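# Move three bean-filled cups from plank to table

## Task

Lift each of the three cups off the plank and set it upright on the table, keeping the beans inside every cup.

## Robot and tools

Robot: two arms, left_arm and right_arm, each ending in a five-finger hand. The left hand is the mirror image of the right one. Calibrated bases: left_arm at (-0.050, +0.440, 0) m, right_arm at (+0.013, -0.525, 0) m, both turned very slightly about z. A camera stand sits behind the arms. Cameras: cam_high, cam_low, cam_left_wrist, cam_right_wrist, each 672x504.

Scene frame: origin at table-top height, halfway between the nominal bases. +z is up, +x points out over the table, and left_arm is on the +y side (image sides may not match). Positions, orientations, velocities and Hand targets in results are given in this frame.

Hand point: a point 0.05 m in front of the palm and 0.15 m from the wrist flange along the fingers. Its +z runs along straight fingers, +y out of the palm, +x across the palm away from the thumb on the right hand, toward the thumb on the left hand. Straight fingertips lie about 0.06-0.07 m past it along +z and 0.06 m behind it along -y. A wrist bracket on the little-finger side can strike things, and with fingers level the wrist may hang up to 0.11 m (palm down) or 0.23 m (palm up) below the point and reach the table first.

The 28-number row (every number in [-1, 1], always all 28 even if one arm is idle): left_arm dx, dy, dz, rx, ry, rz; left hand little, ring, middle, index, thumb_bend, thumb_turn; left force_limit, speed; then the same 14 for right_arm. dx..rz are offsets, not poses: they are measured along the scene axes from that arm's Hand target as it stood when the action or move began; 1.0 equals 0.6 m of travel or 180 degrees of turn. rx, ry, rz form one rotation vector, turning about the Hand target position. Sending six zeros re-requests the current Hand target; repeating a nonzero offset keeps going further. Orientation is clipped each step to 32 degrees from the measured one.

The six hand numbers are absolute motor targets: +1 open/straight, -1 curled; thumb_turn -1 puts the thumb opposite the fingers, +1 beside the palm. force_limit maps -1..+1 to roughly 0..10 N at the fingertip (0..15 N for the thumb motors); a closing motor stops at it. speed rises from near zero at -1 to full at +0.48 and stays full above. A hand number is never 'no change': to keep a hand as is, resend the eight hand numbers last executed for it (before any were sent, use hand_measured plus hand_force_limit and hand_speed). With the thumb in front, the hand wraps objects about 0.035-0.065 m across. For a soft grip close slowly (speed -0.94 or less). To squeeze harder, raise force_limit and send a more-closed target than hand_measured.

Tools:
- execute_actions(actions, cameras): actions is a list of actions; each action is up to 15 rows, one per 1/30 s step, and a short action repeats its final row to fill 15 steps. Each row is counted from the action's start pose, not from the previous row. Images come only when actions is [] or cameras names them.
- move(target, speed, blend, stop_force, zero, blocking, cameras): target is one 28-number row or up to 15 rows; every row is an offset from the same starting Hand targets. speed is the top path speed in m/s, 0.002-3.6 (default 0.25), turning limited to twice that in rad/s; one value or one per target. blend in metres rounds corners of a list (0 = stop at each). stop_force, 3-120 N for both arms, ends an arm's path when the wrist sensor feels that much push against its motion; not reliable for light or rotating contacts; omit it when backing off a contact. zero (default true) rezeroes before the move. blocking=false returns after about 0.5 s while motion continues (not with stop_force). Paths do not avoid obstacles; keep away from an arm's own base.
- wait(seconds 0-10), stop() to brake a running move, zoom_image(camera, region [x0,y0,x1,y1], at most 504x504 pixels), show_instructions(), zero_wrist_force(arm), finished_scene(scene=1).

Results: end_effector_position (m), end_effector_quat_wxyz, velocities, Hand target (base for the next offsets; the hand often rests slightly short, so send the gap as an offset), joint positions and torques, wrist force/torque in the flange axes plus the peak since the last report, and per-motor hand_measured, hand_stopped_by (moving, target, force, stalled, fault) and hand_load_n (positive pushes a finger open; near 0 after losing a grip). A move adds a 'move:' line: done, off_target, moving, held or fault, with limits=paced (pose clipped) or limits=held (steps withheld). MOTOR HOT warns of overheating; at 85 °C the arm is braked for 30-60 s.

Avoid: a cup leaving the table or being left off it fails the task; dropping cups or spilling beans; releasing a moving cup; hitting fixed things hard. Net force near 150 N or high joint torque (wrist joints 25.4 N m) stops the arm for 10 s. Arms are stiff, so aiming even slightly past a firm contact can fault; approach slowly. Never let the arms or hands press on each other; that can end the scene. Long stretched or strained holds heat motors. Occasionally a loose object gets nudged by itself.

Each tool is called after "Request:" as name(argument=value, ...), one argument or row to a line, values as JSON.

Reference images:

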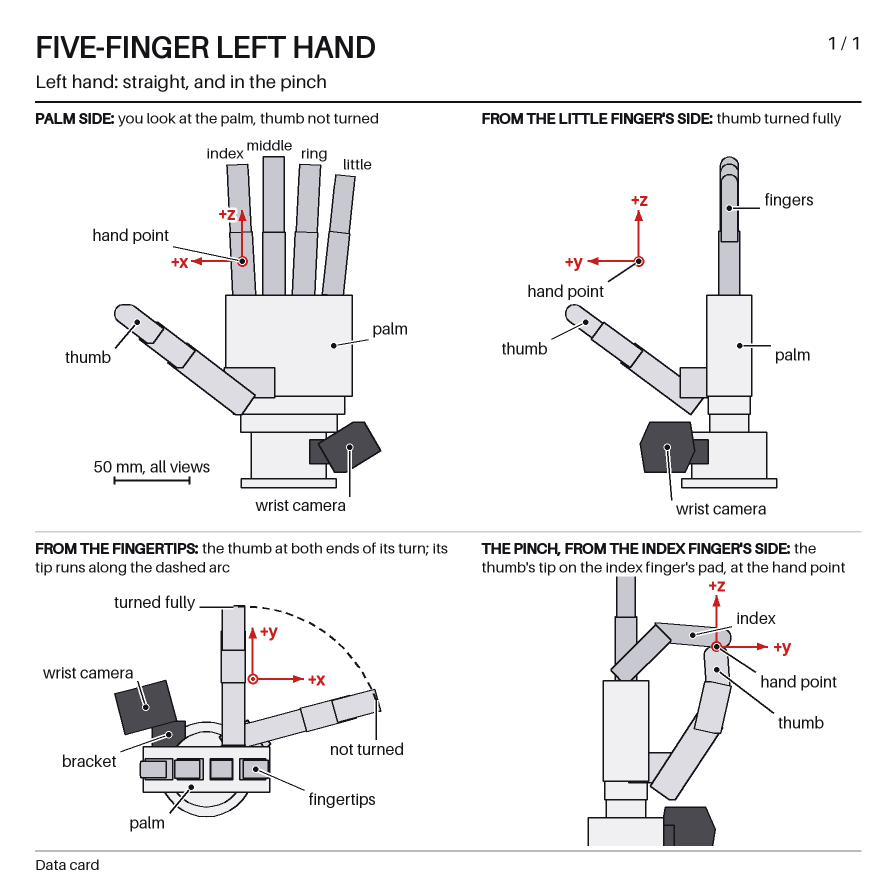

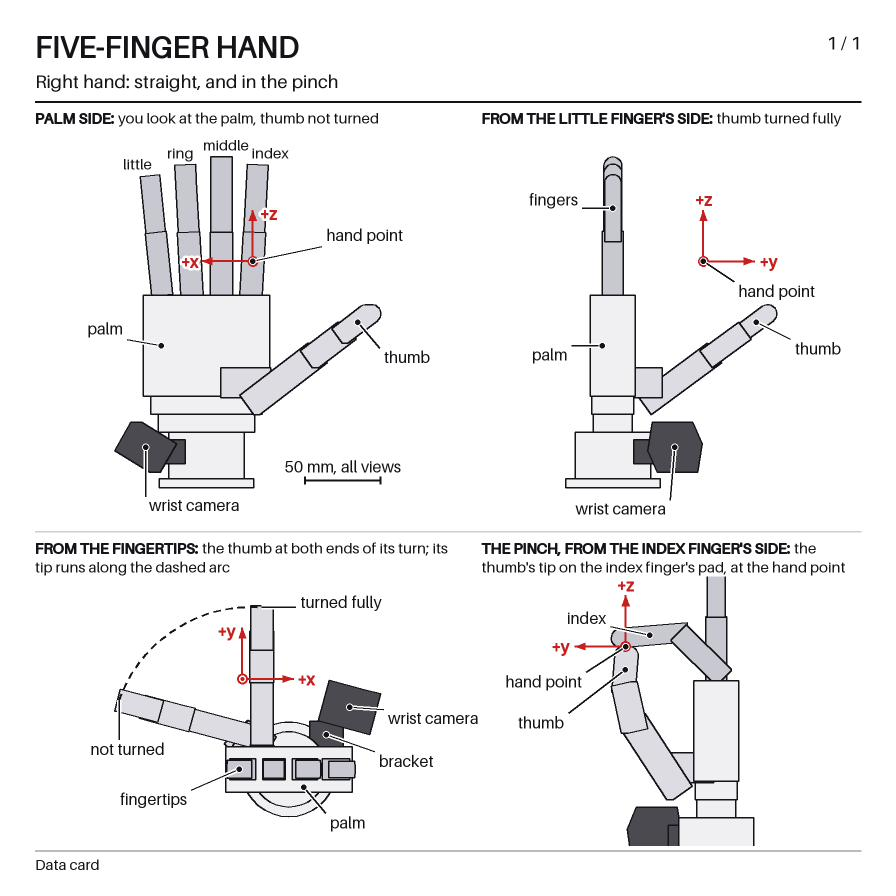

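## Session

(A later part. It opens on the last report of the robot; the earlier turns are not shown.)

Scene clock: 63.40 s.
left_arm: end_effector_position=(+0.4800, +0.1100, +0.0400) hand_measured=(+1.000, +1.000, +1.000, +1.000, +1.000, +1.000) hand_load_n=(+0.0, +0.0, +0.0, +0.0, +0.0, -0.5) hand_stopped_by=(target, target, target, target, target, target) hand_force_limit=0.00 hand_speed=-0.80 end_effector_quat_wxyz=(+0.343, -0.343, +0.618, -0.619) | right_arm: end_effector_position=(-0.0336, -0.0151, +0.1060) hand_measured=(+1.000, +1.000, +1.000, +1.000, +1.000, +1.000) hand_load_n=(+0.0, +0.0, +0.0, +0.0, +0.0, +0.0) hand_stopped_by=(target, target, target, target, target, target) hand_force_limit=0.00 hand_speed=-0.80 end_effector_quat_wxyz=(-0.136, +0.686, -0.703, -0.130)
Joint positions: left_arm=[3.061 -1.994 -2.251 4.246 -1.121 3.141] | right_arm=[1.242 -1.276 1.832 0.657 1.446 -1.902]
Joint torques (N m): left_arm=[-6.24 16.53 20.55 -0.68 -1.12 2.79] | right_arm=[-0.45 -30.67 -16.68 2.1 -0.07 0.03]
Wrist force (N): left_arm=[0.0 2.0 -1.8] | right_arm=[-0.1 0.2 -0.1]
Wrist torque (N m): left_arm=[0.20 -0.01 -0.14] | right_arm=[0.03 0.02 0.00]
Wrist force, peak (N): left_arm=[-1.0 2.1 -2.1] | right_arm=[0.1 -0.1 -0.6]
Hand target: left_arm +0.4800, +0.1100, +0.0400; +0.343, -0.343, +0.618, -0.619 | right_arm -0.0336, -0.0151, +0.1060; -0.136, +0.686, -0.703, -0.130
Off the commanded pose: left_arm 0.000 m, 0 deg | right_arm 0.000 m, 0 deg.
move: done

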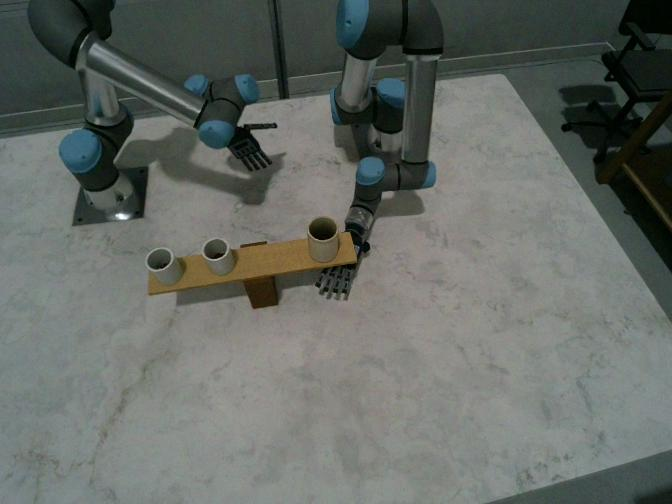

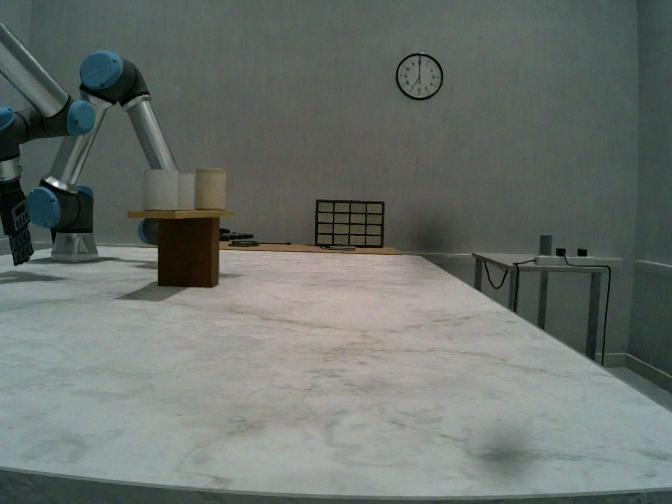

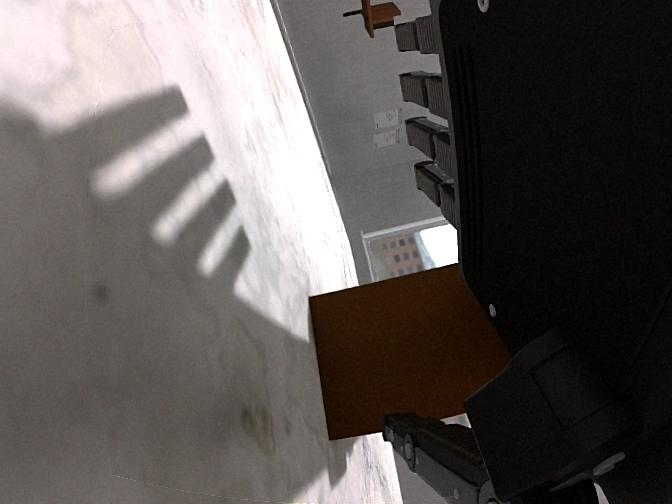

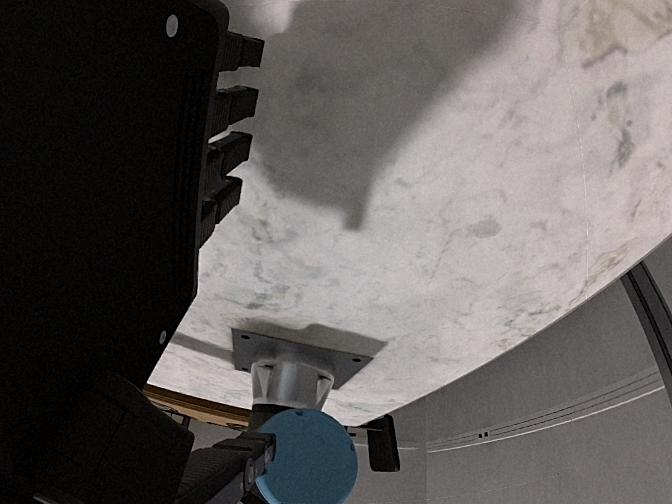

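Request:
move(
  target=[0, 0, 0.0383, 0, 0, 0, 1, 1, 1, 1, 1, 1, 0, -0.8, 0, 0, 0, 0, 0, 0, 1, 1, 1, 1, 1, 1, 0, -0.8],
  speed=0.04,
  stop_force=3,
  cameras=["cam_low", "cam_high"],
)

Request:
zoom_image(
  camera="cam_low",
  region=[120, 160, 260, 260],
)

Request:
zero_wrist_force(
  arm="left_arm",
)

Scene clock: 65.63 s.
left_arm: end_effector_position=(+0.4800, +0.1100, +0.0629) hand_measured=(+1.000, +1.000, +1.000, +1.000, +1.000, +1.000) hand_load_n=(+0.0, +0.0, +0.0, +0.0, +0.0, +0.0) hand_stopped_by=(target, target, target, target, target, target) hand_force_limit=0.00 hand_speed=-0.80 end_effector_quat_wxyz=(+0.343, -0.343, +0.618, -0.619) | right_arm: end_effector_position=(-0.0336, -0.0151, +0.1060) hand_measured=(+1.000, +1.000, +1.000, +1.000, +1.000, +1.000) hand_load_n=(+0.0, +0.0, +0.0, +0.0, +0.0, +0.0) hand_stopped_by=(target, target, target, target, target, target) hand_force_limit=0.00 hand_speed=-0.80 end_effector_quat_wxyz=(-0.136, +0.686, -0.703, -0.130)
Joint positions: left_arm=[3.061 -1.933 -2.243 4.176 -1.121 3.141] | right_arm=[1.242 -1.276 1.832 0.657 1.446 -1.902]
Joint torques (N m): left_arm=[3.33 33.56 22.21 -0.47 1.33 2.81] | right_arm=[-0.8 -31.07 -16.9 2.03 -0.03 0.07]
Wrist force (N): left_arm=[-0.3 1.8 -1.6] | right_arm=[0.1 0.0 0.0]
Wrist torque (N m): left_arm=[0.17 0.04 -0.16] | right_arm=[0.01 -0.01 0.00]
Wrist force, peak (N): left_arm=[-0.2 2.5 -1.8] | right_arm=[0.2 0.5 0.0]
Hand target: left_arm +0.4800, +0.1100, +0.0629; +0.343, -0.343, +0.618, -0.619 | right_arm -0.0336, -0.0151, +0.1060; -0.136, +0.686, -0.703, -0.130
Off the commanded pose: left_arm 0.000 m, 0 deg | right_arm 0.000 m, 0 deg.
move: done
Images, in order (width x height): cam_high 672x504, cam_low 672x504.

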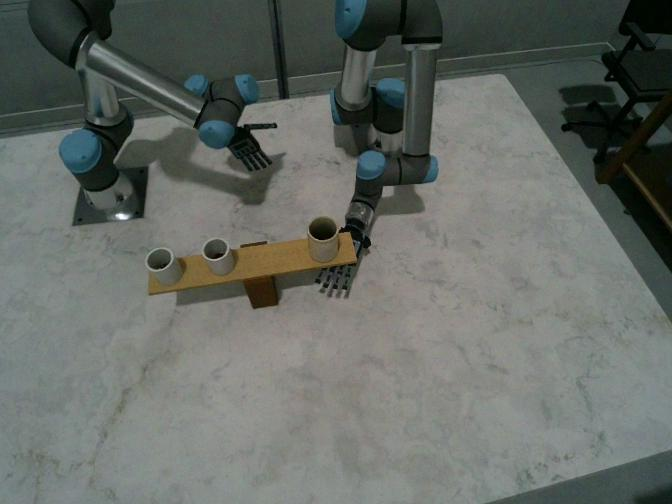

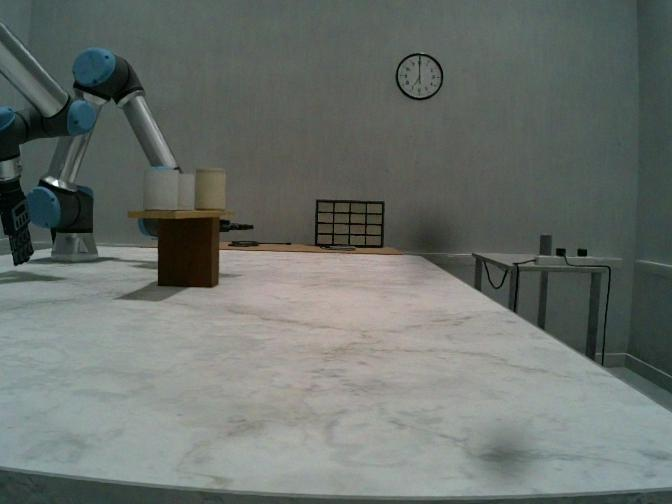

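Scaled by 3.600.

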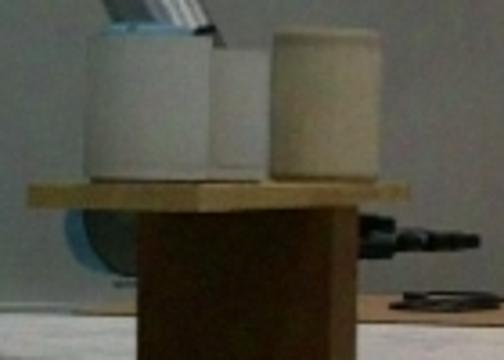

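Wrist force sensor zeroed.

Request:
move(
  target=[0, 0, 0.01, 0, 0, 0, 1, 1, 1, 1, 1, 1, 0, -0.8, 0, 0, 0, 0, 0, 0, 1, 1, 1, 1, 1, 1, 0, -0.8],
  speed=0.02,
  stop_force=3,
)

Request:
move(
  target=[0, 0, 0.0033, 0, 0, 0, 1, 1, 1, 1, 1, 1, 0, -0.8, 0, 0, 0, 0, 0, 0, 1, 1, 1, 1, 1, 1, 0, -0.8],
  speed=0.02,
  stop_force=3,
)

Request:
wait(
  seconds=0.1,
  cameras=["cam_low"],
)

Request:
zoom_image(
  camera="cam_low",
  region=[120, 160, 260, 260],
)

Scene clock: 67.97 s.
left_arm: end_effector_position=(+0.4800, +0.1100, +0.0689) hand_measured=(+1.000, +1.000, +1.000, +1.000, +1.000, +1.000) hand_load_n=(+0.0, +0.0, +0.0, +0.0, +0.0, +0.0) hand_stopped_by=(target, target, target, target, target, target) hand_force_limit=0.00 hand_speed=-0.80 end_effector_quat_wxyz=(+0.343, -0.343, +0.618, -0.619) | right_arm: end_effector_position=(-0.0336, -0.0151, +0.1060) hand_measured=(+1.000, +1.000, +1.000, +1.000, +1.000, +1.000) hand_load_n=(+0.0, +0.0, +0.0, +0.0, +0.0, +0.0) hand_stopped_by=(target, target, target, target, target, target) hand_force_limit=0.00 hand_speed=-0.80 end_effector_quat_wxyz=(-0.136, +0.686, -0.703, -0.130)
Joint positions: left_arm=[3.061 -1.918 -2.24 4.158 -1.121 3.141] | right_arm=[1.242 -1.276 1.832 0.657 1.446 -1.902]
Joint torques (N m): left_arm=[2.67 34.58 21.95 -0.47 1.37 1.74] | right_arm=[-0.55 -31.18 -16.87 2.17 -0.07 0.07]
Wrist force (N, zeroed by zero_wrist_force on left_arm): left_arm=[0.1 0.2 -0.2] | right_arm=[0.2 0.2 -0.2]
Wrist torque (N m, zeroed by zero_wrist_force on left_arm): left_arm=[0.05 -0.02 0.00] | right_arm=[0.04 -0.02 0.02]
Wrist force, peak (N, zeroed by zero_wrist_force on left_arm): left_arm=[-0.3 0.1 -0.6] | right_arm=[-0.6 0.3 0.1]
Hand target: left_arm +0.4800, +0.1100, +0.0689; +0.343, -0.343, +0.618, -0.619 | right_arm -0.0336, -0.0151, +0.1060; -0.136, +0.686, -0.703, -0.130
Off the commanded pose: left_arm 0.000 m, 0 deg | right_arm 0.000 m, 0 deg.
move: done

Scene clock: 69.27 s.
left_arm: end_effector_position=(+0.4800, +0.1100, +0.0709) hand_measured=(+1.000, +1.000, +1.000, +1.000, +1.000, +1.000) hand_load_n=(+0.0, +0.0, +0.0, +0.0, +0.0, +0.0) hand_stopped_by=(target, target, target, target, target, target) hand_force_limit=0.00 hand_speed=-0.80 end_effector_quat_wxyz=(+0.343, -0.343, +0.618, -0.619) | right_arm: end_effector_position=(-0.0336, -0.0151, +0.1060) hand_measured=(+1.000, +1.000, +1.000, +1.000, +1.000, +1.000) hand_load_n=(+0.0, +0.0, +0.0, +0.0, +0.0, +0.0) hand_stopped_by=(target, target, target, target, target, target) hand_force_limit=0.00 hand_speed=-0.80 end_effector_quat_wxyz=(-0.136, +0.686, -0.703, -0.130)
Joint positions: left_arm=[3.061 -1.913 -2.239 4.152 -1.121 3.141] | right_arm=[1.242 -1.276 1.832 0.657 1.446 -1.902]
Joint torques (N m): left_arm=[3.42 34.97 23.47 -0.7 1.32 1.16] | right_arm=[-0.82 -31.31 -17.3 2.08 -0.12 0.06]
Wrist force (N, zeroed by zero_wrist_force on left_arm): left_arm=[0.3 -0.1 -0.3] | right_arm=[-0.2 0.1 0.1]
Wrist torque (N m, zeroed by zero_wrist_force on left_arm): left_arm=[0.01 -0.06 0.02] | right_arm=[0.02 0.03 -0.01]
Wrist force, peak (N, zeroed by zero_wrist_force on left_arm): left_arm=[0.0 0.1 -0.7] | right_arm=[-0.3 0.3 -0.5]
Hand target: left_arm +0.4800, +0.1100, +0.0709; +0.343, -0.343, +0.618, -0.619 | right_arm -0.0336, -0.0151, +0.1060; -0.136, +0.686, -0.703, -0.130
Off the commanded pose: left_arm 0.000 m, 0 deg | right_arm 0.000 m, 0 deg.
move: done

Scene clock: 69.37 s.
left_arm: end_effector_position=(+0.4800, +0.1100, +0.0709) hand_measured=(+1.000, +1.000, +1.000, +1.000, +1.000, +1.000) hand_load_n=(+0.0, +0.0, +0.0, +0.0, +0.0, -0.5) hand_stopped_by=(target, target, target, target, target, target) hand_force_limit=0.00 hand_speed=-0.80 end_effector_quat_wxyz=(+0.343, -0.343, +0.618, -0.619) | right_arm: end_effector_position=(-0.0336, -0.0151, +0.1060) hand_measured=(+1.000, +1.000, +1.000, +1.000, +1.000, +1.000) hand_load_n=(+0.0, +0.0, +0.0, +0.0, +0.0, +0.0) hand_stopped_by=(target, target, target, target, target, target) hand_force_limit=0.00 hand_speed=-0.80 end_effector_quat_wxyz=(-0.136, +0.686, -0.703, -0.130)
Joint positions: left_arm=[3.061 -1.913 -2.239 4.152 -1.121 3.141] | right_arm=[1.242 -1.276 1.832 0.657 1.446 -1.902]
Joint torques (N m): left_arm=[3.32 35.48 22.59 -0.91 1.24 1.36] | right_arm=[-1.04 -31.18 -17.38 2.12 -0.15 0.14]
Wrist force (N, zeroed by zero_wrist_force on left_arm): left_arm=[0.0 -0.1 -0.1] | right_arm=[-0.1 0.3 0.0]
Wrist torque (N m, zeroed by zero_wrist_force on left_arm): left_arm=[0.01 -0.01 0.00] | right_arm=[0.05 0.01 0.00]
Wrist force, peak (N, zeroed by zero_wrist_force on left_arm): left_arm=[-0.1 0.1 -0.5] | right_arm=[0.1 0.3 0.0]
Hand target: left_arm +0.4800, +0.1100, +0.0709; +0.343, -0.343, +0.618, -0.619 | right_arm -0.0336, -0.0151, +0.1060; -0.136, +0.686, -0.703, -0.130
Off the commanded pose: left_arm 0.000 m, 0 deg | right_arm 0.000 m, 0 deg.
wait: 0.10 s; no rest
Images, in order (width x height): cam_low 672x504.

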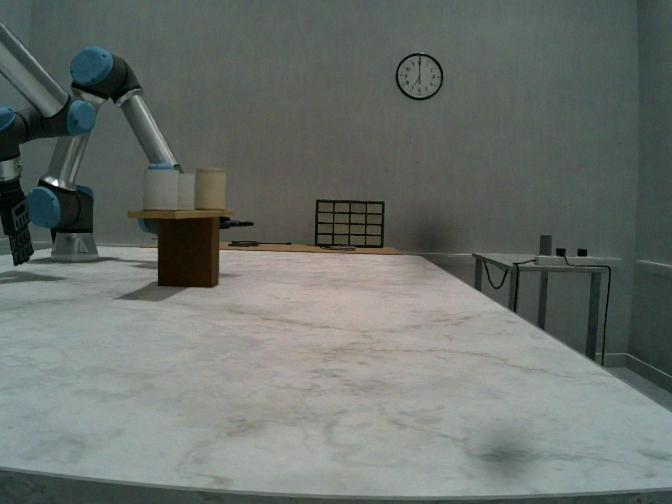

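Scaled by 3.600.

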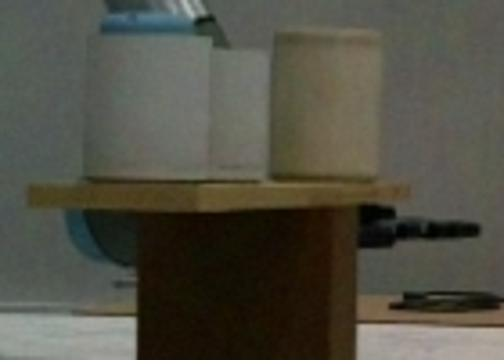

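Request:
move(
  target=[0, 0, 0.0025, 0, 0, 0, 1, 1, 1, 1, 1, 1, 0, -0.8, 0, 0, 0, 0, 0, 0, 1, 1, 1, 1, 1, 1, 0, -0.8],
  speed=0.02,
  stop_force=3,
)

Request:
move(
  target=[0, 0, 0.00167, 0, 0, 0, 1, 1, 1, 1, 1, 1, 0, -0.8, 0, 0, 0, 0, 0, 0, 1, 1, 1, 1, 1, 1, 0, -0.8],
  speed=0.02,
  stop_force=3,
  cameras=["cam_low"],
)

Request:
zoom_image(
  camera="cam_low",
  region=[120, 160, 260, 260],
)

Scene clock: 71.07 s.
left_arm: end_effector_position=(+0.4800, +0.1100, +0.0724) hand_measured=(+1.000, +1.000, +1.000, +1.000, +1.000, +1.000) hand_load_n=(+0.0, +0.0, +0.0, +0.0, +0.0, +0.0) hand_stopped_by=(target, target, target, target, target, target) hand_force_limit=0.00 hand_speed=-0.80 end_effector_quat_wxyz=(+0.343, -0.343, +0.618, -0.619) | right_arm: end_effector_position=(-0.0336, -0.0151, +0.1060) hand_measured=(+1.000, +1.000, +1.000, +1.000, +1.000, +1.000) hand_load_n=(-0.5, +0.0, +0.0, +0.0, +0.0, +0.0) hand_stopped_by=(target, target, target, target, target, target) hand_force_limit=0.00 hand_speed=-0.80 end_effector_quat_wxyz=(-0.136, +0.686, -0.703, -0.130)
Joint positions: left_arm=[3.061 -1.909 -2.238 4.147 -1.121 3.141] | right_arm=[1.242 -1.276 1.832 0.657 1.446 -1.902]
Joint torques (N m): left_arm=[4.03 35.43 22.62 -0.48 1.21 1.02] | right_arm=[-0.56 -31.51 -17.82 2.18 -0.1 0.07]
Wrist force (N, zeroed by zero_wrist_force on left_arm): left_arm=[0.0 0.1 -0.2] | right_arm=[0.1 0.3 0.0]
Wrist torque (N m, zeroed by zero_wrist_force on left_arm): left_arm=[0.03 -0.01 0.00] | right_arm=[0.04 -0.01 0.01]
Wrist force, peak (N, zeroed by zero_wrist_force on left_arm): left_arm=[0.0 -0.1 -0.6] | right_arm=[-0.1 0.2 -0.4]
Hand target: left_arm +0.4800, +0.1100, +0.0724; +0.343, -0.343, +0.618, -0.619 | right_arm -0.0336, -0.0151, +0.1060; -0.136, +0.686, -0.703, -0.130
Off the commanded pose: left_arm 0.000 m, 0 deg | right_arm 0.000 m, 0 deg.
move: done

Scene clock: 72.27 s.
left_arm: end_effector_position=(+0.4800, +0.1100, +0.0734) hand_measured=(+1.000, +1.000, +1.000, +1.000, +1.000, +1.000) hand_load_n=(+0.0, +0.0, +0.0, +0.0, +0.0, -0.5) hand_stopped_by=(target, target, target, target, target, target) hand_force_limit=0.00 hand_speed=-0.80 end_effector_quat_wxyz=(+0.343, -0.343, +0.618, -0.619) | right_arm: end_effector_position=(-0.0336, -0.0151, +0.1060) hand_measured=(+1.000, +1.000, +1.000, +1.000, +1.000, +1.000) hand_load_n=(+0.0, +0.0, +0.0, +0.0, +0.0, +0.0) hand_stopped_by=(target, target, target, target, target, target) hand_force_limit=0.00 hand_speed=-0.80 end_effector_quat_wxyz=(-0.136, +0.686, -0.703, -0.130)
Joint positions: left_arm=[3.061 -1.907 -2.237 4.144 -1.121 3.141] | right_arm=[1.242 -1.276 1.832 0.657 1.446 -1.902]
Joint torques (N m): left_arm=[3.9 35.7 22.89 -0.54 1.28 1.05] | right_arm=[-0.65 -31.6 -17.65 2.2 -0.03 0.23]
Wrist force (N, zeroed by zero_wrist_force on left_arm): left_arm=[-0.3 0.0 0.1] | right_arm=[0.1 0.1 -0.2]
Wrist torque (N m, zeroed by zero_wrist_force on left_arm): left_arm=[0.00 0.04 -0.02] | right_arm=[0.03 -0.01 0.01]
Wrist force, peak (N, zeroed by zero_wrist_force on left_arm): left_arm=[-0.3 0.3 -0.4] | right_arm=[0.2 0.1 -0.5]
Hand target: left_arm +0.4800, +0.1100, +0.0734; +0.343, -0.343, +0.618, -0.619 | right_arm -0.0336, -0.0151, +0.1060; -0.136, +0.686, -0.703, -0.130
Off the commanded pose: left_arm 0.000 m, 0 deg | right_arm 0.000 m, 0 deg.
move: done
Images, in order (width x height): cam_low 672x504.

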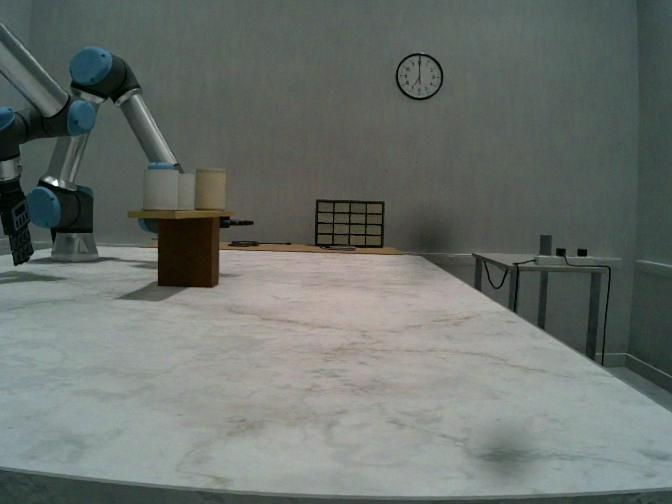

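Scaled by 3.600.

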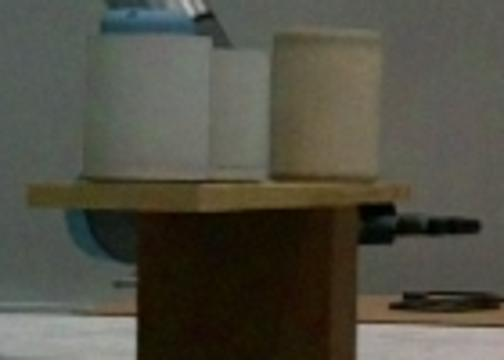

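Request:
move(
  target=[0, 0, 0.00167, 0, 0, 0, 1, 1, 1, 1, 1, 1, 0, -0.8, 0, 0, 0, 0, 0, 0, 1, 1, 1, 1, 1, 1, 0, -0.8],
  speed=0.02,
  stop_force=3,
)

Request:
move(
  target=[0, 0, 0.00125, 0, 0, 0, 1, 1, 1, 1, 1, 1, 0, -0.8, 0, 0, 0, 0, 0, 0, 1, 1, 1, 1, 1, 1, 0, -0.8],
  speed=0.02,
  stop_force=3,
  cameras=["cam_low", "cam_high"],
)

Request:
zoom_image(
  camera="cam_low",
  region=[120, 160, 260, 260],
)

Scene clock: 73.87 s.
left_arm: end_effector_position=(+0.4800, +0.1100, +0.0744) hand_measured=(+1.000, +1.000, +1.000, +1.000, +1.000, +1.000) hand_load_n=(+0.0, +0.0, +0.0, +0.0, -0.5, +0.0) hand_stopped_by=(target, target, target, target, target, target) hand_force_limit=0.00 hand_speed=-0.80 end_effector_quat_wxyz=(+0.343, -0.343, +0.618, -0.619) | right_arm: end_effector_position=(-0.0336, -0.0151, +0.1060) hand_measured=(+1.000, +1.000, +1.000, +1.000, +1.000, +1.000) hand_load_n=(+0.0, +0.0, +0.0, +0.0, +0.0, +0.0) hand_stopped_by=(target, target, target, target, target, target) hand_force_limit=0.00 hand_speed=-0.80 end_effector_quat_wxyz=(-0.136, +0.686, -0.703, -0.130)
Joint positions: left_arm=[3.061 -1.904 -2.237 4.141 -1.121 3.141] | right_arm=[1.242 -1.276 1.832 0.657 1.446 -1.902]
Joint torques (N m): left_arm=[4.16 34.76 22.26 -0.57 1.44 0.59] | right_arm=[-0.64 -31.85 -17.66 2.18 -0.05 0.16]
Wrist force (N, zeroed by zero_wrist_force on left_arm): left_arm=[0.1 0.2 -0.2] | right_arm=[0.0 0.1 -0.1]
Wrist torque (N m, zeroed by zero_wrist_force on left_arm): left_arm=[0.05 -0.02 -0.01] | right_arm=[0.02 0.01 0.00]
Wrist force, peak (N, zeroed by zero_wrist_force on left_arm): left_arm=[-0.1 0.1 -0.8] | right_arm=[-0.3 0.4 0.0]
Hand target: left_arm +0.4800, +0.1100, +0.0744; +0.343, -0.343, +0.618, -0.619 | right_arm -0.0336, -0.0151, +0.1060; -0.136, +0.686, -0.703, -0.130
Off the commanded pose: left_arm 0.000 m, 0 deg | right_arm 0.000 m, 0 deg.
move: done

Scene clock: 75.07 s.
left_arm: end_effector_position=(+0.4800, +0.1100, +0.0752) hand_measured=(+1.000, +1.000, +1.000, +1.000, +1.000, +1.000) hand_load_n=(+0.0, +0.0, +0.0, +0.0, +0.0, +0.0) hand_stopped_by=(target, target, target, target, target, target) hand_force_limit=0.00 hand_speed=-0.80 end_effector_quat_wxyz=(+0.343, -0.343, +0.618, -0.619) | right_arm: end_effector_position=(-0.0336, -0.0151, +0.1060) hand_measured=(+1.000, +1.000, +1.000, +1.000, +1.000, +1.000) hand_load_n=(+0.0, +0.0, +0.0, +0.0, +0.0, +0.0) hand_stopped_by=(target, target, target, target, target, target) hand_force_limit=0.00 hand_speed=-0.80 end_effector_quat_wxyz=(-0.136, +0.686, -0.703, -0.130)
Joint positions: left_arm=[3.061 -1.902 -2.237 4.139 -1.121 3.141] | right_arm=[1.242 -1.276 1.832 0.657 1.446 -1.902]
Joint torques (N m): left_arm=[2.35 34.29 22.7 -0.38 1.19 0.62] | right_arm=[-0.98 -31.68 -17.32 2.21 -0.09 0.15]
Wrist force (N, zeroed by zero_wrist_force on left_arm): left_arm=[-0.1 1.7 -0.2] | right_arm=[0.1 0.1 0.0]
Wrist torque (N m, zeroed by zero_wrist_force on left_arm): left_arm=[0.13 0.00 -0.10] | right_arm=[0.02 -0.02 0.01]
Wrist force, peak (N, zeroed by zero_wrist_force on left_arm): left_arm=[0.0 1.9 -0.4] | right_arm=[-0.1 0.4 0.2]
Hand target: left_arm +0.4800, +0.1100, +0.0752; +0.343, -0.343, +0.618, -0.619 | right_arm -0.0336, -0.0151, +0.1060; -0.136, +0.686, -0.703, -0.130
Off the commanded pose: left_arm 0.000 m, 0 deg | right_arm 0.000 m, 0 deg.
move: done
Images, in order (width x height): cam_high 672x504, cam_low 672x504.

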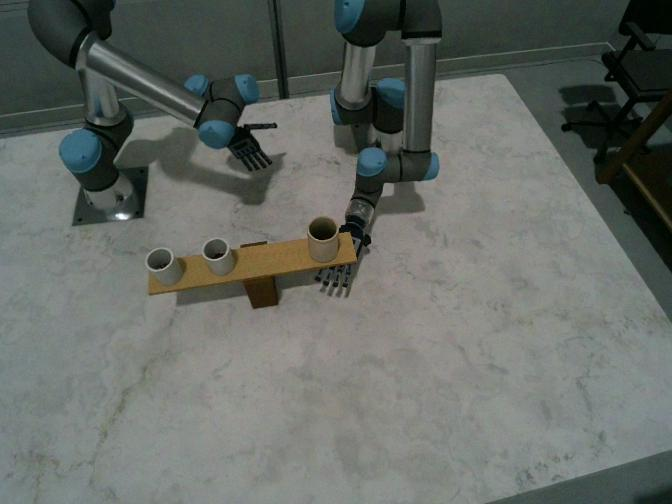

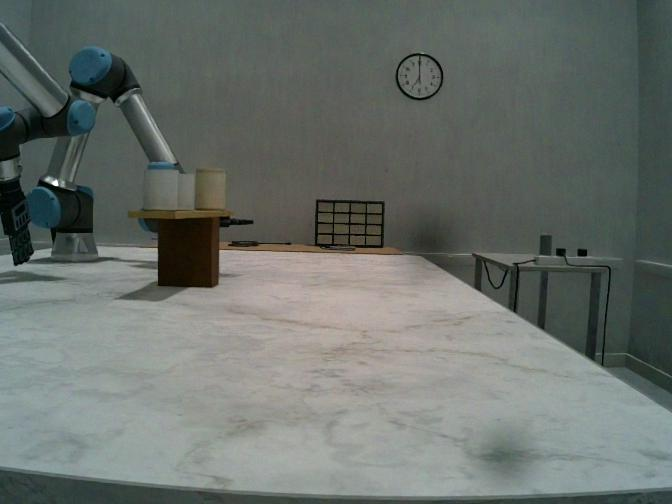

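Scaled by 3.600.

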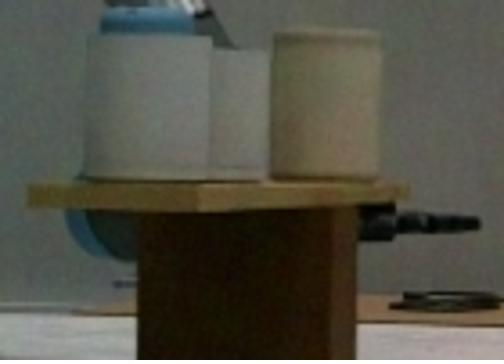

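Request:
move(
  target=[0, 0, -0.0008, 0, 0, 0, 1, 1, 1, 1, 1, 1, 0, -0.8, 0, 0, 0, 0, 0, 0, 1, 1, 1, 1, 1, 1, 0, -0.8],
  speed=0.02,
)

Scene clock: 76.03 s.
left_arm: end_effector_position=(+0.4800, +0.1100, +0.0748) hand_measured=(+1.000, +1.000, +1.000, +1.000, +1.000, +1.000) hand_load_n=(+0.0, +0.0, +0.0, +0.0, +0.0, -0.5) hand_stopped_by=(target, target, target, target, target, target) hand_force_limit=0.00 hand_speed=-0.80 end_effector_quat_wxyz=(+0.343, -0.343, +0.618, -0.619) | right_arm: end_effector_position=(-0.0336, -0.0151, +0.1060) hand_measured=(+1.000, +1.000, +1.000, +1.000, +1.000, +1.000) hand_load_n=(+0.0, +0.0, +0.0, +0.0, +0.0, +0.0) hand_stopped_by=(target, target, target, target, target, target) hand_force_limit=0.00 hand_speed=-0.80 end_effector_quat_wxyz=(-0.136, +0.686, -0.703, -0.130)
Joint positions: left_arm=[3.061 -1.903 -2.237 4.14 -1.121 3.141] | right_arm=[1.242 -1.276 1.832 0.657 1.446 -1.902]
Joint torques (N m): left_arm=[3.17 16.31 3.17 3.65 1.36 0.72] | right_arm=[-0.35 -31.22 -17.67 2.34 -0.17 0.09]
Wrist force (N, zeroed by zero_wrist_force on left_arm): left_arm=[0.1 -0.1 -0.1] | right_arm=[-0.1 0.1 0.4]
Wrist torque (N m, zeroed by zero_wrist_force on left_arm): left_arm=[0.00 -0.01 0.00] | right_arm=[-0.01 0.00 0.00]
Wrist force, peak (N, zeroed by zero_wrist_force on left_arm): left_arm=[0.2 2.1 -0.3] | right_arm=[-0.2 0.1 -0.5]
Hand target: left_arm +0.4800, +0.1100, +0.0747; +0.343, -0.343, +0.618, -0.619 | right_arm -0.0336, -0.0151, +0.1060; -0.136, +0.686, -0.703, -0.130
Off the commanded pose: left_arm 0.000 m, 0 deg | right_arm 0.000 m, 0 deg.
move: done

Request:
move(
  target=[0, 0, 0, 0, 0, 0, 1, 1, 1, 1, 1, 1, 0, -0.8, 0.7993, -0.4565, 0.5233, -0.4054, -0.5622, 0.3878, 1, 1, 1, 1, 1, -1, 0, -0.2],
  speed=0.35,
  cameras=["all"],
)

Scene clock: 83.63 s.
left_arm: end_effector_position=(+0.4800, +0.1100, +0.0747) hand_measured=(+1.000, +1.000, +1.000, +1.000, +1.000, +1.000) hand_load_n=(+0.0, +0.0, +0.0, +0.0, +0.0, +0.0) hand_stopped_by=(target, target, target, target, target, target) hand_force_limit=0.00 hand_speed=-0.80 end_effector_quat_wxyz=(+0.343, -0.343, +0.618, -0.619) | right_arm: end_effector_position=(+0.4460, -0.2890, +0.4200) hand_measured=(+1.000, +1.000, +1.000, +1.000, +1.000, -1.000) hand_load_n=(+0.0, +0.0, +0.0, +0.0, +0.0, +0.5) hand_stopped_by=(target, target, target, target, target, target) hand_force_limit=0.00 hand_speed=-0.20 end_effector_quat_wxyz=(-0.123, +0.696, +0.122, +0.696)
Joint positions: left_arm=[3.061 -1.903 -2.237 4.14 -1.121 3.141] | right_arm=[0.399 -1.943 1.963 -0.02 1.572 -4.712]
Joint torques (N m): left_arm=[3.38 15.38 3.61 3.56 0.97 0.73] | right_arm=[-7.91 -19.61 -10.21 -3.99 -2.29 -1.42]
Wrist force (N, zeroed by zero_wrist_force on left_arm): left_arm=[-0.1 -0.2 -0.4] | right_arm=[-1.2 0.7 0.5]
Wrist torque (N m, zeroed by zero_wrist_force on left_arm): left_arm=[0.01 0.00 -0.01] | right_arm=[0.19 0.10 -0.15]
Wrist force, peak (N, zeroed by zero_wrist_force on left_arm): left_arm=[0.2 -0.4 -0.6] | right_arm=[-1.3 1.3 1.3]
Hand target: left_arm +0.4800, +0.1100, +0.0747; +0.343, -0.343, +0.618, -0.619 | right_arm +0.4460, -0.2890, +0.4200; -0.123, +0.696, +0.122, +0.696
Off the commanded pose: left_arm 0.000 m, 0 deg | right_arm 0.000 m, 0 deg.
move: done

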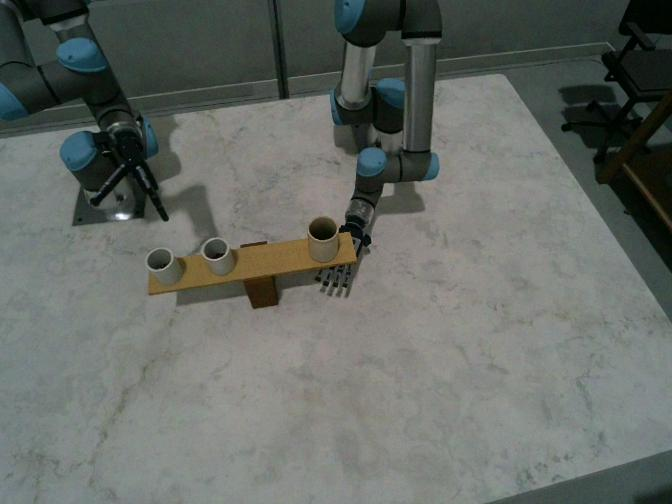

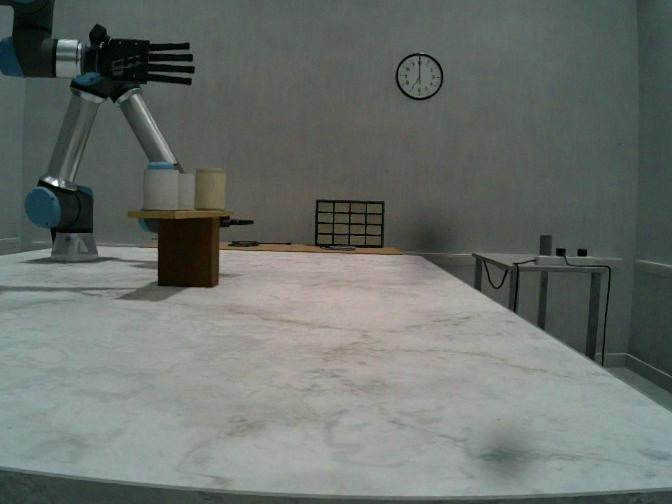

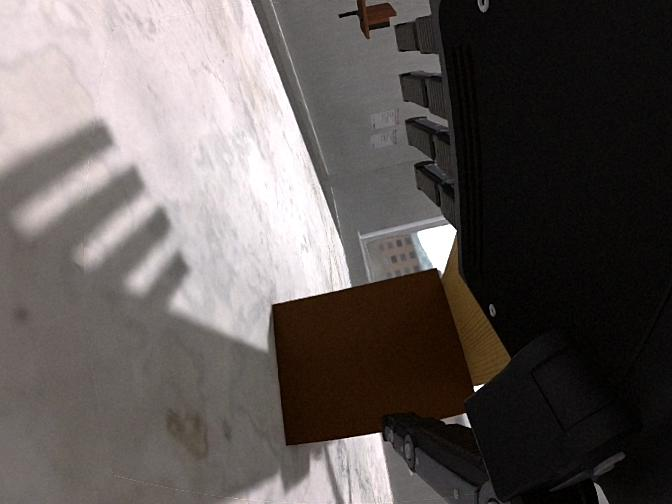

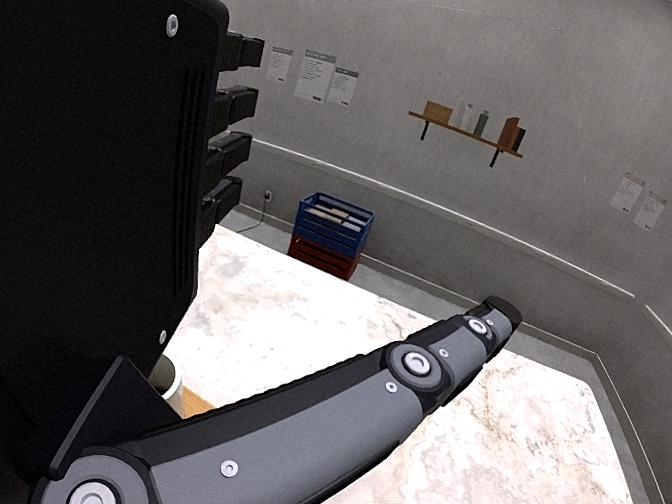

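Request:
zoom_image(
  camera="cam_low",
  region=[50, 10, 250, 160],
)

Request:
zoom_image(
  camera="cam_high",
  region=[60, 110, 260, 310],
)

Request:
zoom_image(
  camera="cam_right_wrist",
  region=[100, 300, 340, 480],
)

Scaled by 2.520.

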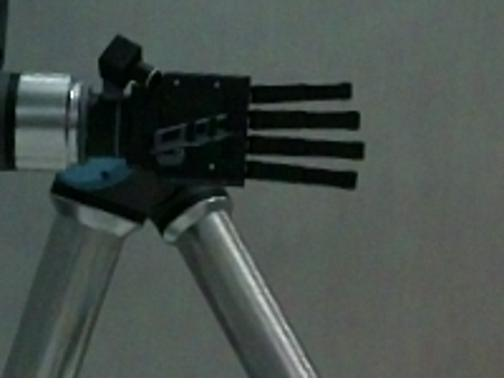

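Scaled by 2.520.

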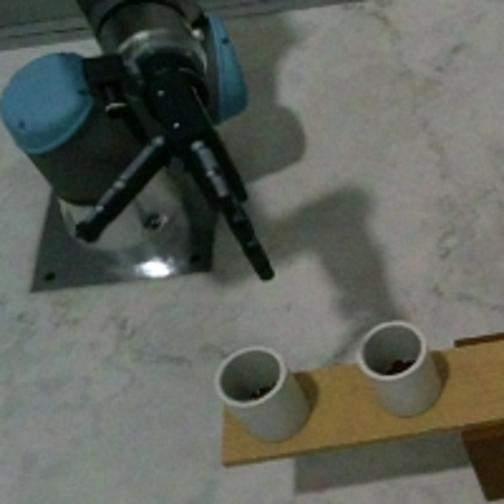

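Scaled by 2.100 from the camera's 672x504 image, which has a finer 960x720 frame.

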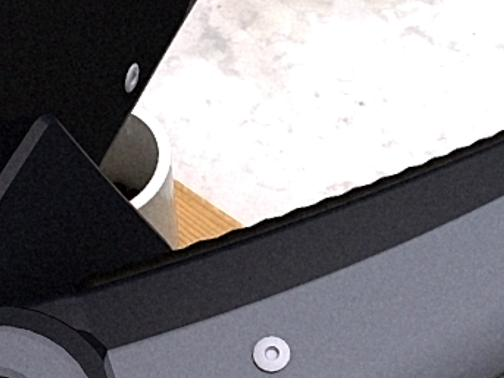

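Request:
move(
  target=[0, 0, 0, 0, 0, 0, 1, 1, 1, 1, 1, 1, 0, -0.8, -0.0117, 0, -0.2, 0, 0, 0, 1, 1, 1, 1, 1, -1, 0, -0.2],
  speed=0.25,
  cameras=["cam_high", "cam_low", "cam_right_wrist"],
)

Request:
zoom_image(
  camera="cam_low",
  region=[60, 60, 260, 260],
)

Request:
zoom_image(
  camera="cam_high",
  region=[60, 140, 260, 300],
)

Request:
zoom_image(
  camera="cam_right_wrist",
  region=[80, 200, 440, 480],
)

Scene clock: 87.27 s.
left_arm: end_effector_position=(+0.4800, +0.1100, +0.0747) hand_measured=(+1.000, +1.000, +1.000, +1.000, +1.000, +1.000) hand_load_n=(+0.0, +0.0, +0.0, +0.0, +0.0, +0.0) hand_stopped_by=(target, target, target, target, target, target) hand_force_limit=0.00 hand_speed=-0.80 end_effector_quat_wxyz=(+0.343, -0.343, +0.618, -0.619) | right_arm: end_effector_position=(+0.4389, -0.2890, +0.3001) hand_measured=(+1.000, +1.000, +1.000, +1.000, +1.000, -1.000) hand_load_n=(+0.0, +0.0, +0.0, +0.0, +0.0, +0.0) hand_stopped_by=(target, target, target, target, target, target) hand_force_limit=0.00 hand_speed=-0.20 end_effector_quat_wxyz=(-0.123, +0.696, +0.122, +0.696)
Joint positions: left_arm=[3.061 -1.903 -2.237 4.14 -1.121 3.141] | right_arm=[0.41 -1.896 2.247 -0.35 1.582 -4.712]
Joint torques (N m): left_arm=[3.23 15.72 3.94 3.61 1.26 0.97] | right_arm=[6.96 6.27 -10.7 -4.32 2.64 -1.56]
Wrist force (N, zeroed by zero_wrist_force on left_arm): left_arm=[-0.3 0.0 -0.2] | right_arm=[-1.5 0.8 0.9]
Wrist torque (N m, zeroed by zero_wrist_force on left_arm): left_arm=[0.02 0.04 -0.02] | right_arm=[0.18 0.11 -0.16]
Wrist force, peak (N, zeroed by zero_wrist_force on left_arm): left_arm=[0.3 0.0 -0.6] | right_arm=[-2.3 0.7 0.5]
Hand target: left_arm +0.4800, +0.1100, +0.0747; +0.343, -0.343, +0.618, -0.619 | right_arm +0.4390, -0.2890, +0.3000; -0.123, +0.696, +0.122, +0.696
Off the commanded pose: left_arm 0.000 m, 0 deg | right_arm 0.000 m, 0 deg.
move: done
Images, in order (width x height): cam_high 672x504, cam_low 672x504, cam_right_wrist 672x504.

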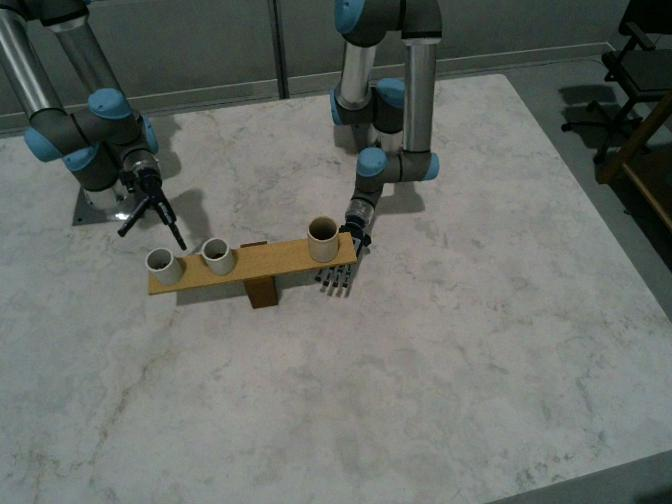

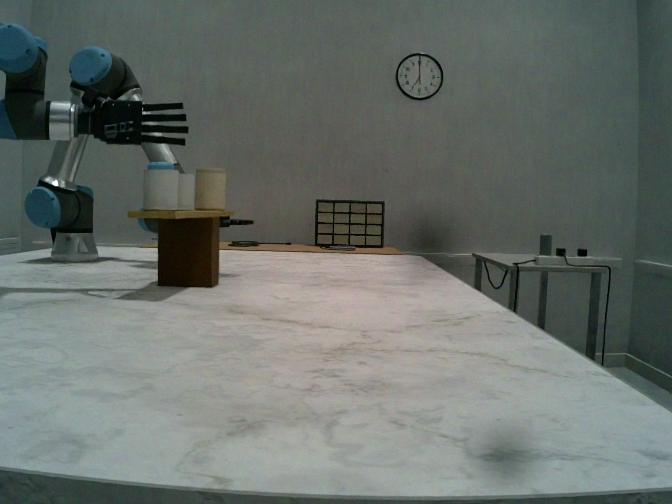

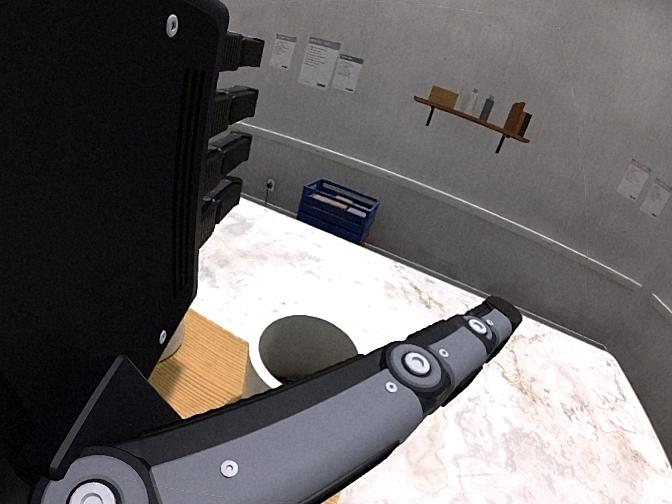

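Scaled by 2.520.

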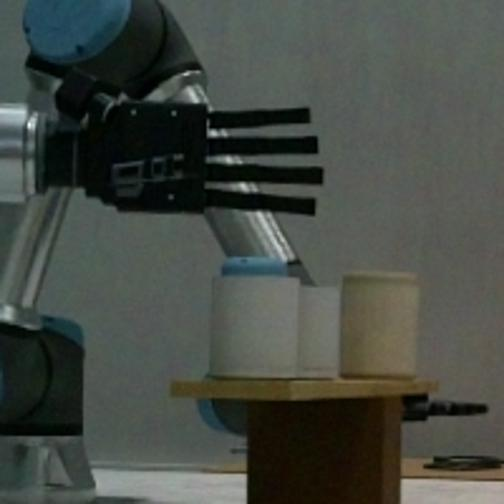

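Scaled by 2.520.

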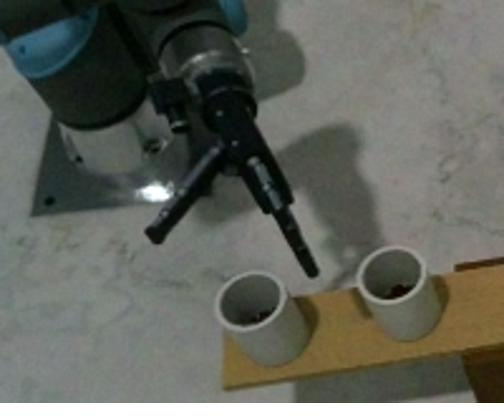

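Scaled by 1.400 from the camera's 672x504 image, which has a finer 960x720 frame.

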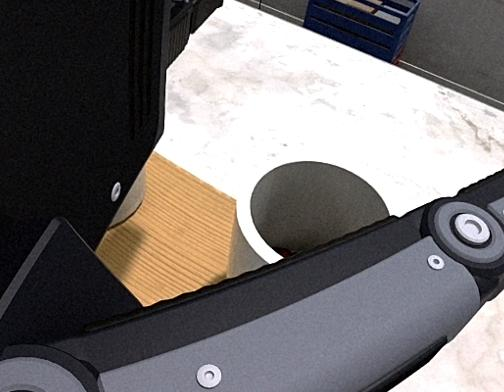

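Request:
move(
  target=[0, 0, 0, 0, 0, 0, 1, 1, 1, 1, 1, 1, 0, -0.8, 0, 0, -0.07, 0, 0, 0, 1, 1, 1, 1, 1, -1, 0, -0.2],
  speed=0.1,
  stop_force=4,
  cameras=["cam_high", "cam_low", "cam_right_wrist"],
)

Request:
zoom_image(
  camera="cam_low",
  region=[100, 90, 260, 250],
)

Request:
zoom_image(
  camera="cam_high",
  region=[90, 180, 250, 300],
)

Request:
zoom_image(
  camera="cam_right_wrist",
  region=[120, 180, 520, 440],
)

Scene clock: 93.43 s.
left_arm: end_effector_position=(+0.4800, +0.1100, +0.0747) hand_measured=(+1.000, +1.000, +1.000, +1.000, +1.000, +1.000) hand_load_n=(+0.0, +0.0, +0.0, +0.0, +0.0, +0.0) hand_stopped_by=(target, target, target, target, target, target) hand_force_limit=0.00 hand_speed=-0.80 end_effector_quat_wxyz=(+0.343, -0.343, +0.618, -0.619) | right_arm: end_effector_position=(+0.4390, -0.2890, +0.2580) hand_measured=(+1.000, +1.000, +1.000, +1.000, +1.000, -1.000) hand_load_n=(+0.0, +0.0, +0.0, +0.0, +0.0, +0.5) hand_stopped_by=(target, target, target, target, target, target) hand_force_limit=0.00 hand_speed=-0.20 end_effector_quat_wxyz=(-0.123, +0.696, +0.122, +0.696)
Joint positions: left_arm=[3.061 -1.903 -2.237 4.14 -1.121 3.141] | right_arm=[0.41 -1.843 2.329 -0.487 1.582 -4.712]
Joint torques (N m): left_arm=[2.71 15.92 3.44 3.59 1.04 0.89] | right_arm=[6.55 4.94 -7.15 -3.93 2.62 -1.5]
Wrist force (N, zeroed by zero_wrist_force on left_arm): left_arm=[-0.2 -0.1 -0.1] | right_arm=[-1.5 0.8 0.7]
Wrist torque (N m, zeroed by zero_wrist_force on left_arm): left_arm=[0.01 0.02 -0.02] | right_arm=[0.18 0.12 -0.17]
Wrist force, peak (N, zeroed by zero_wrist_force on left_arm): left_arm=[-0.4 0.1 -0.7] | right_arm=[-1.8 0.9 0.7]
Hand target: left_arm +0.4800, +0.1100, +0.0747; +0.343, -0.343, +0.618, -0.619 | right_arm +0.4390, -0.2890, +0.2580; -0.123, +0.696, +0.122, +0.696
Off the commanded pose: left_arm 0.000 m, 0 deg | right_arm 0.000 m, 0 deg.
move: done
Images, in order (width x height): cam_high 672x504, cam_low 672x504, cam_right_wrist 672x504.

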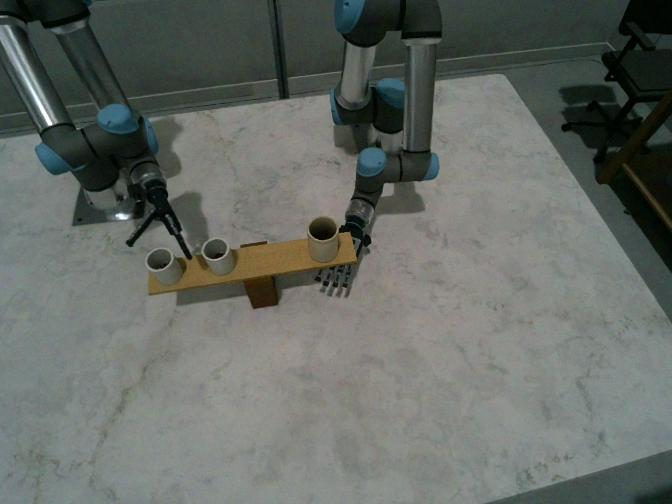

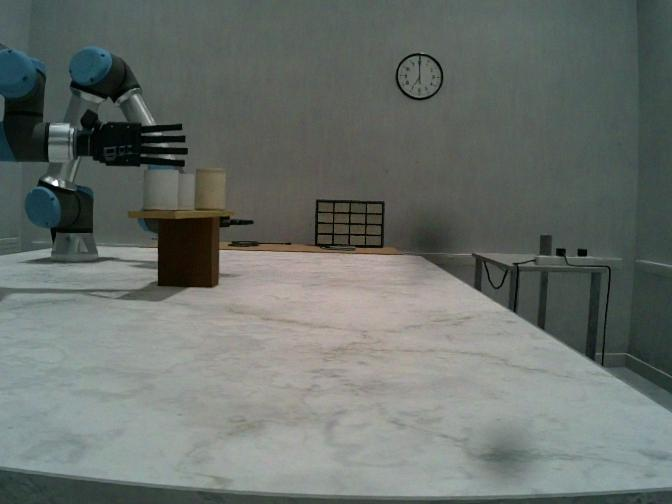

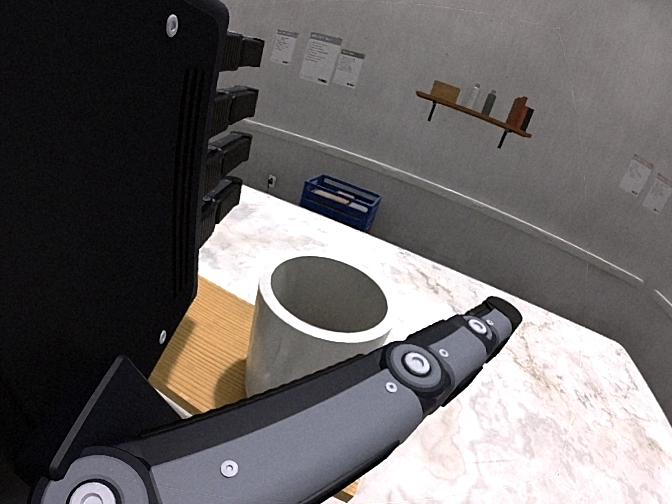

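Scaled by 3.150.

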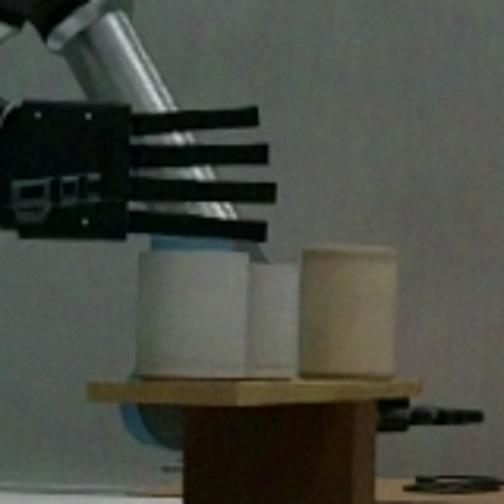

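Scaled by 3.150.

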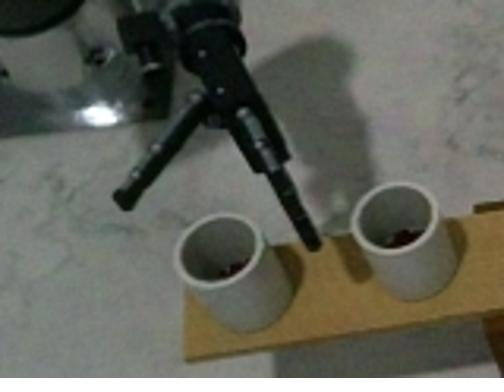

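Scaled by 1.260 from the camera's 672x504 image, which has a finer 960x720 frame.

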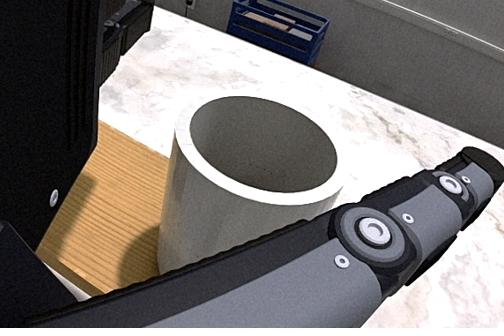

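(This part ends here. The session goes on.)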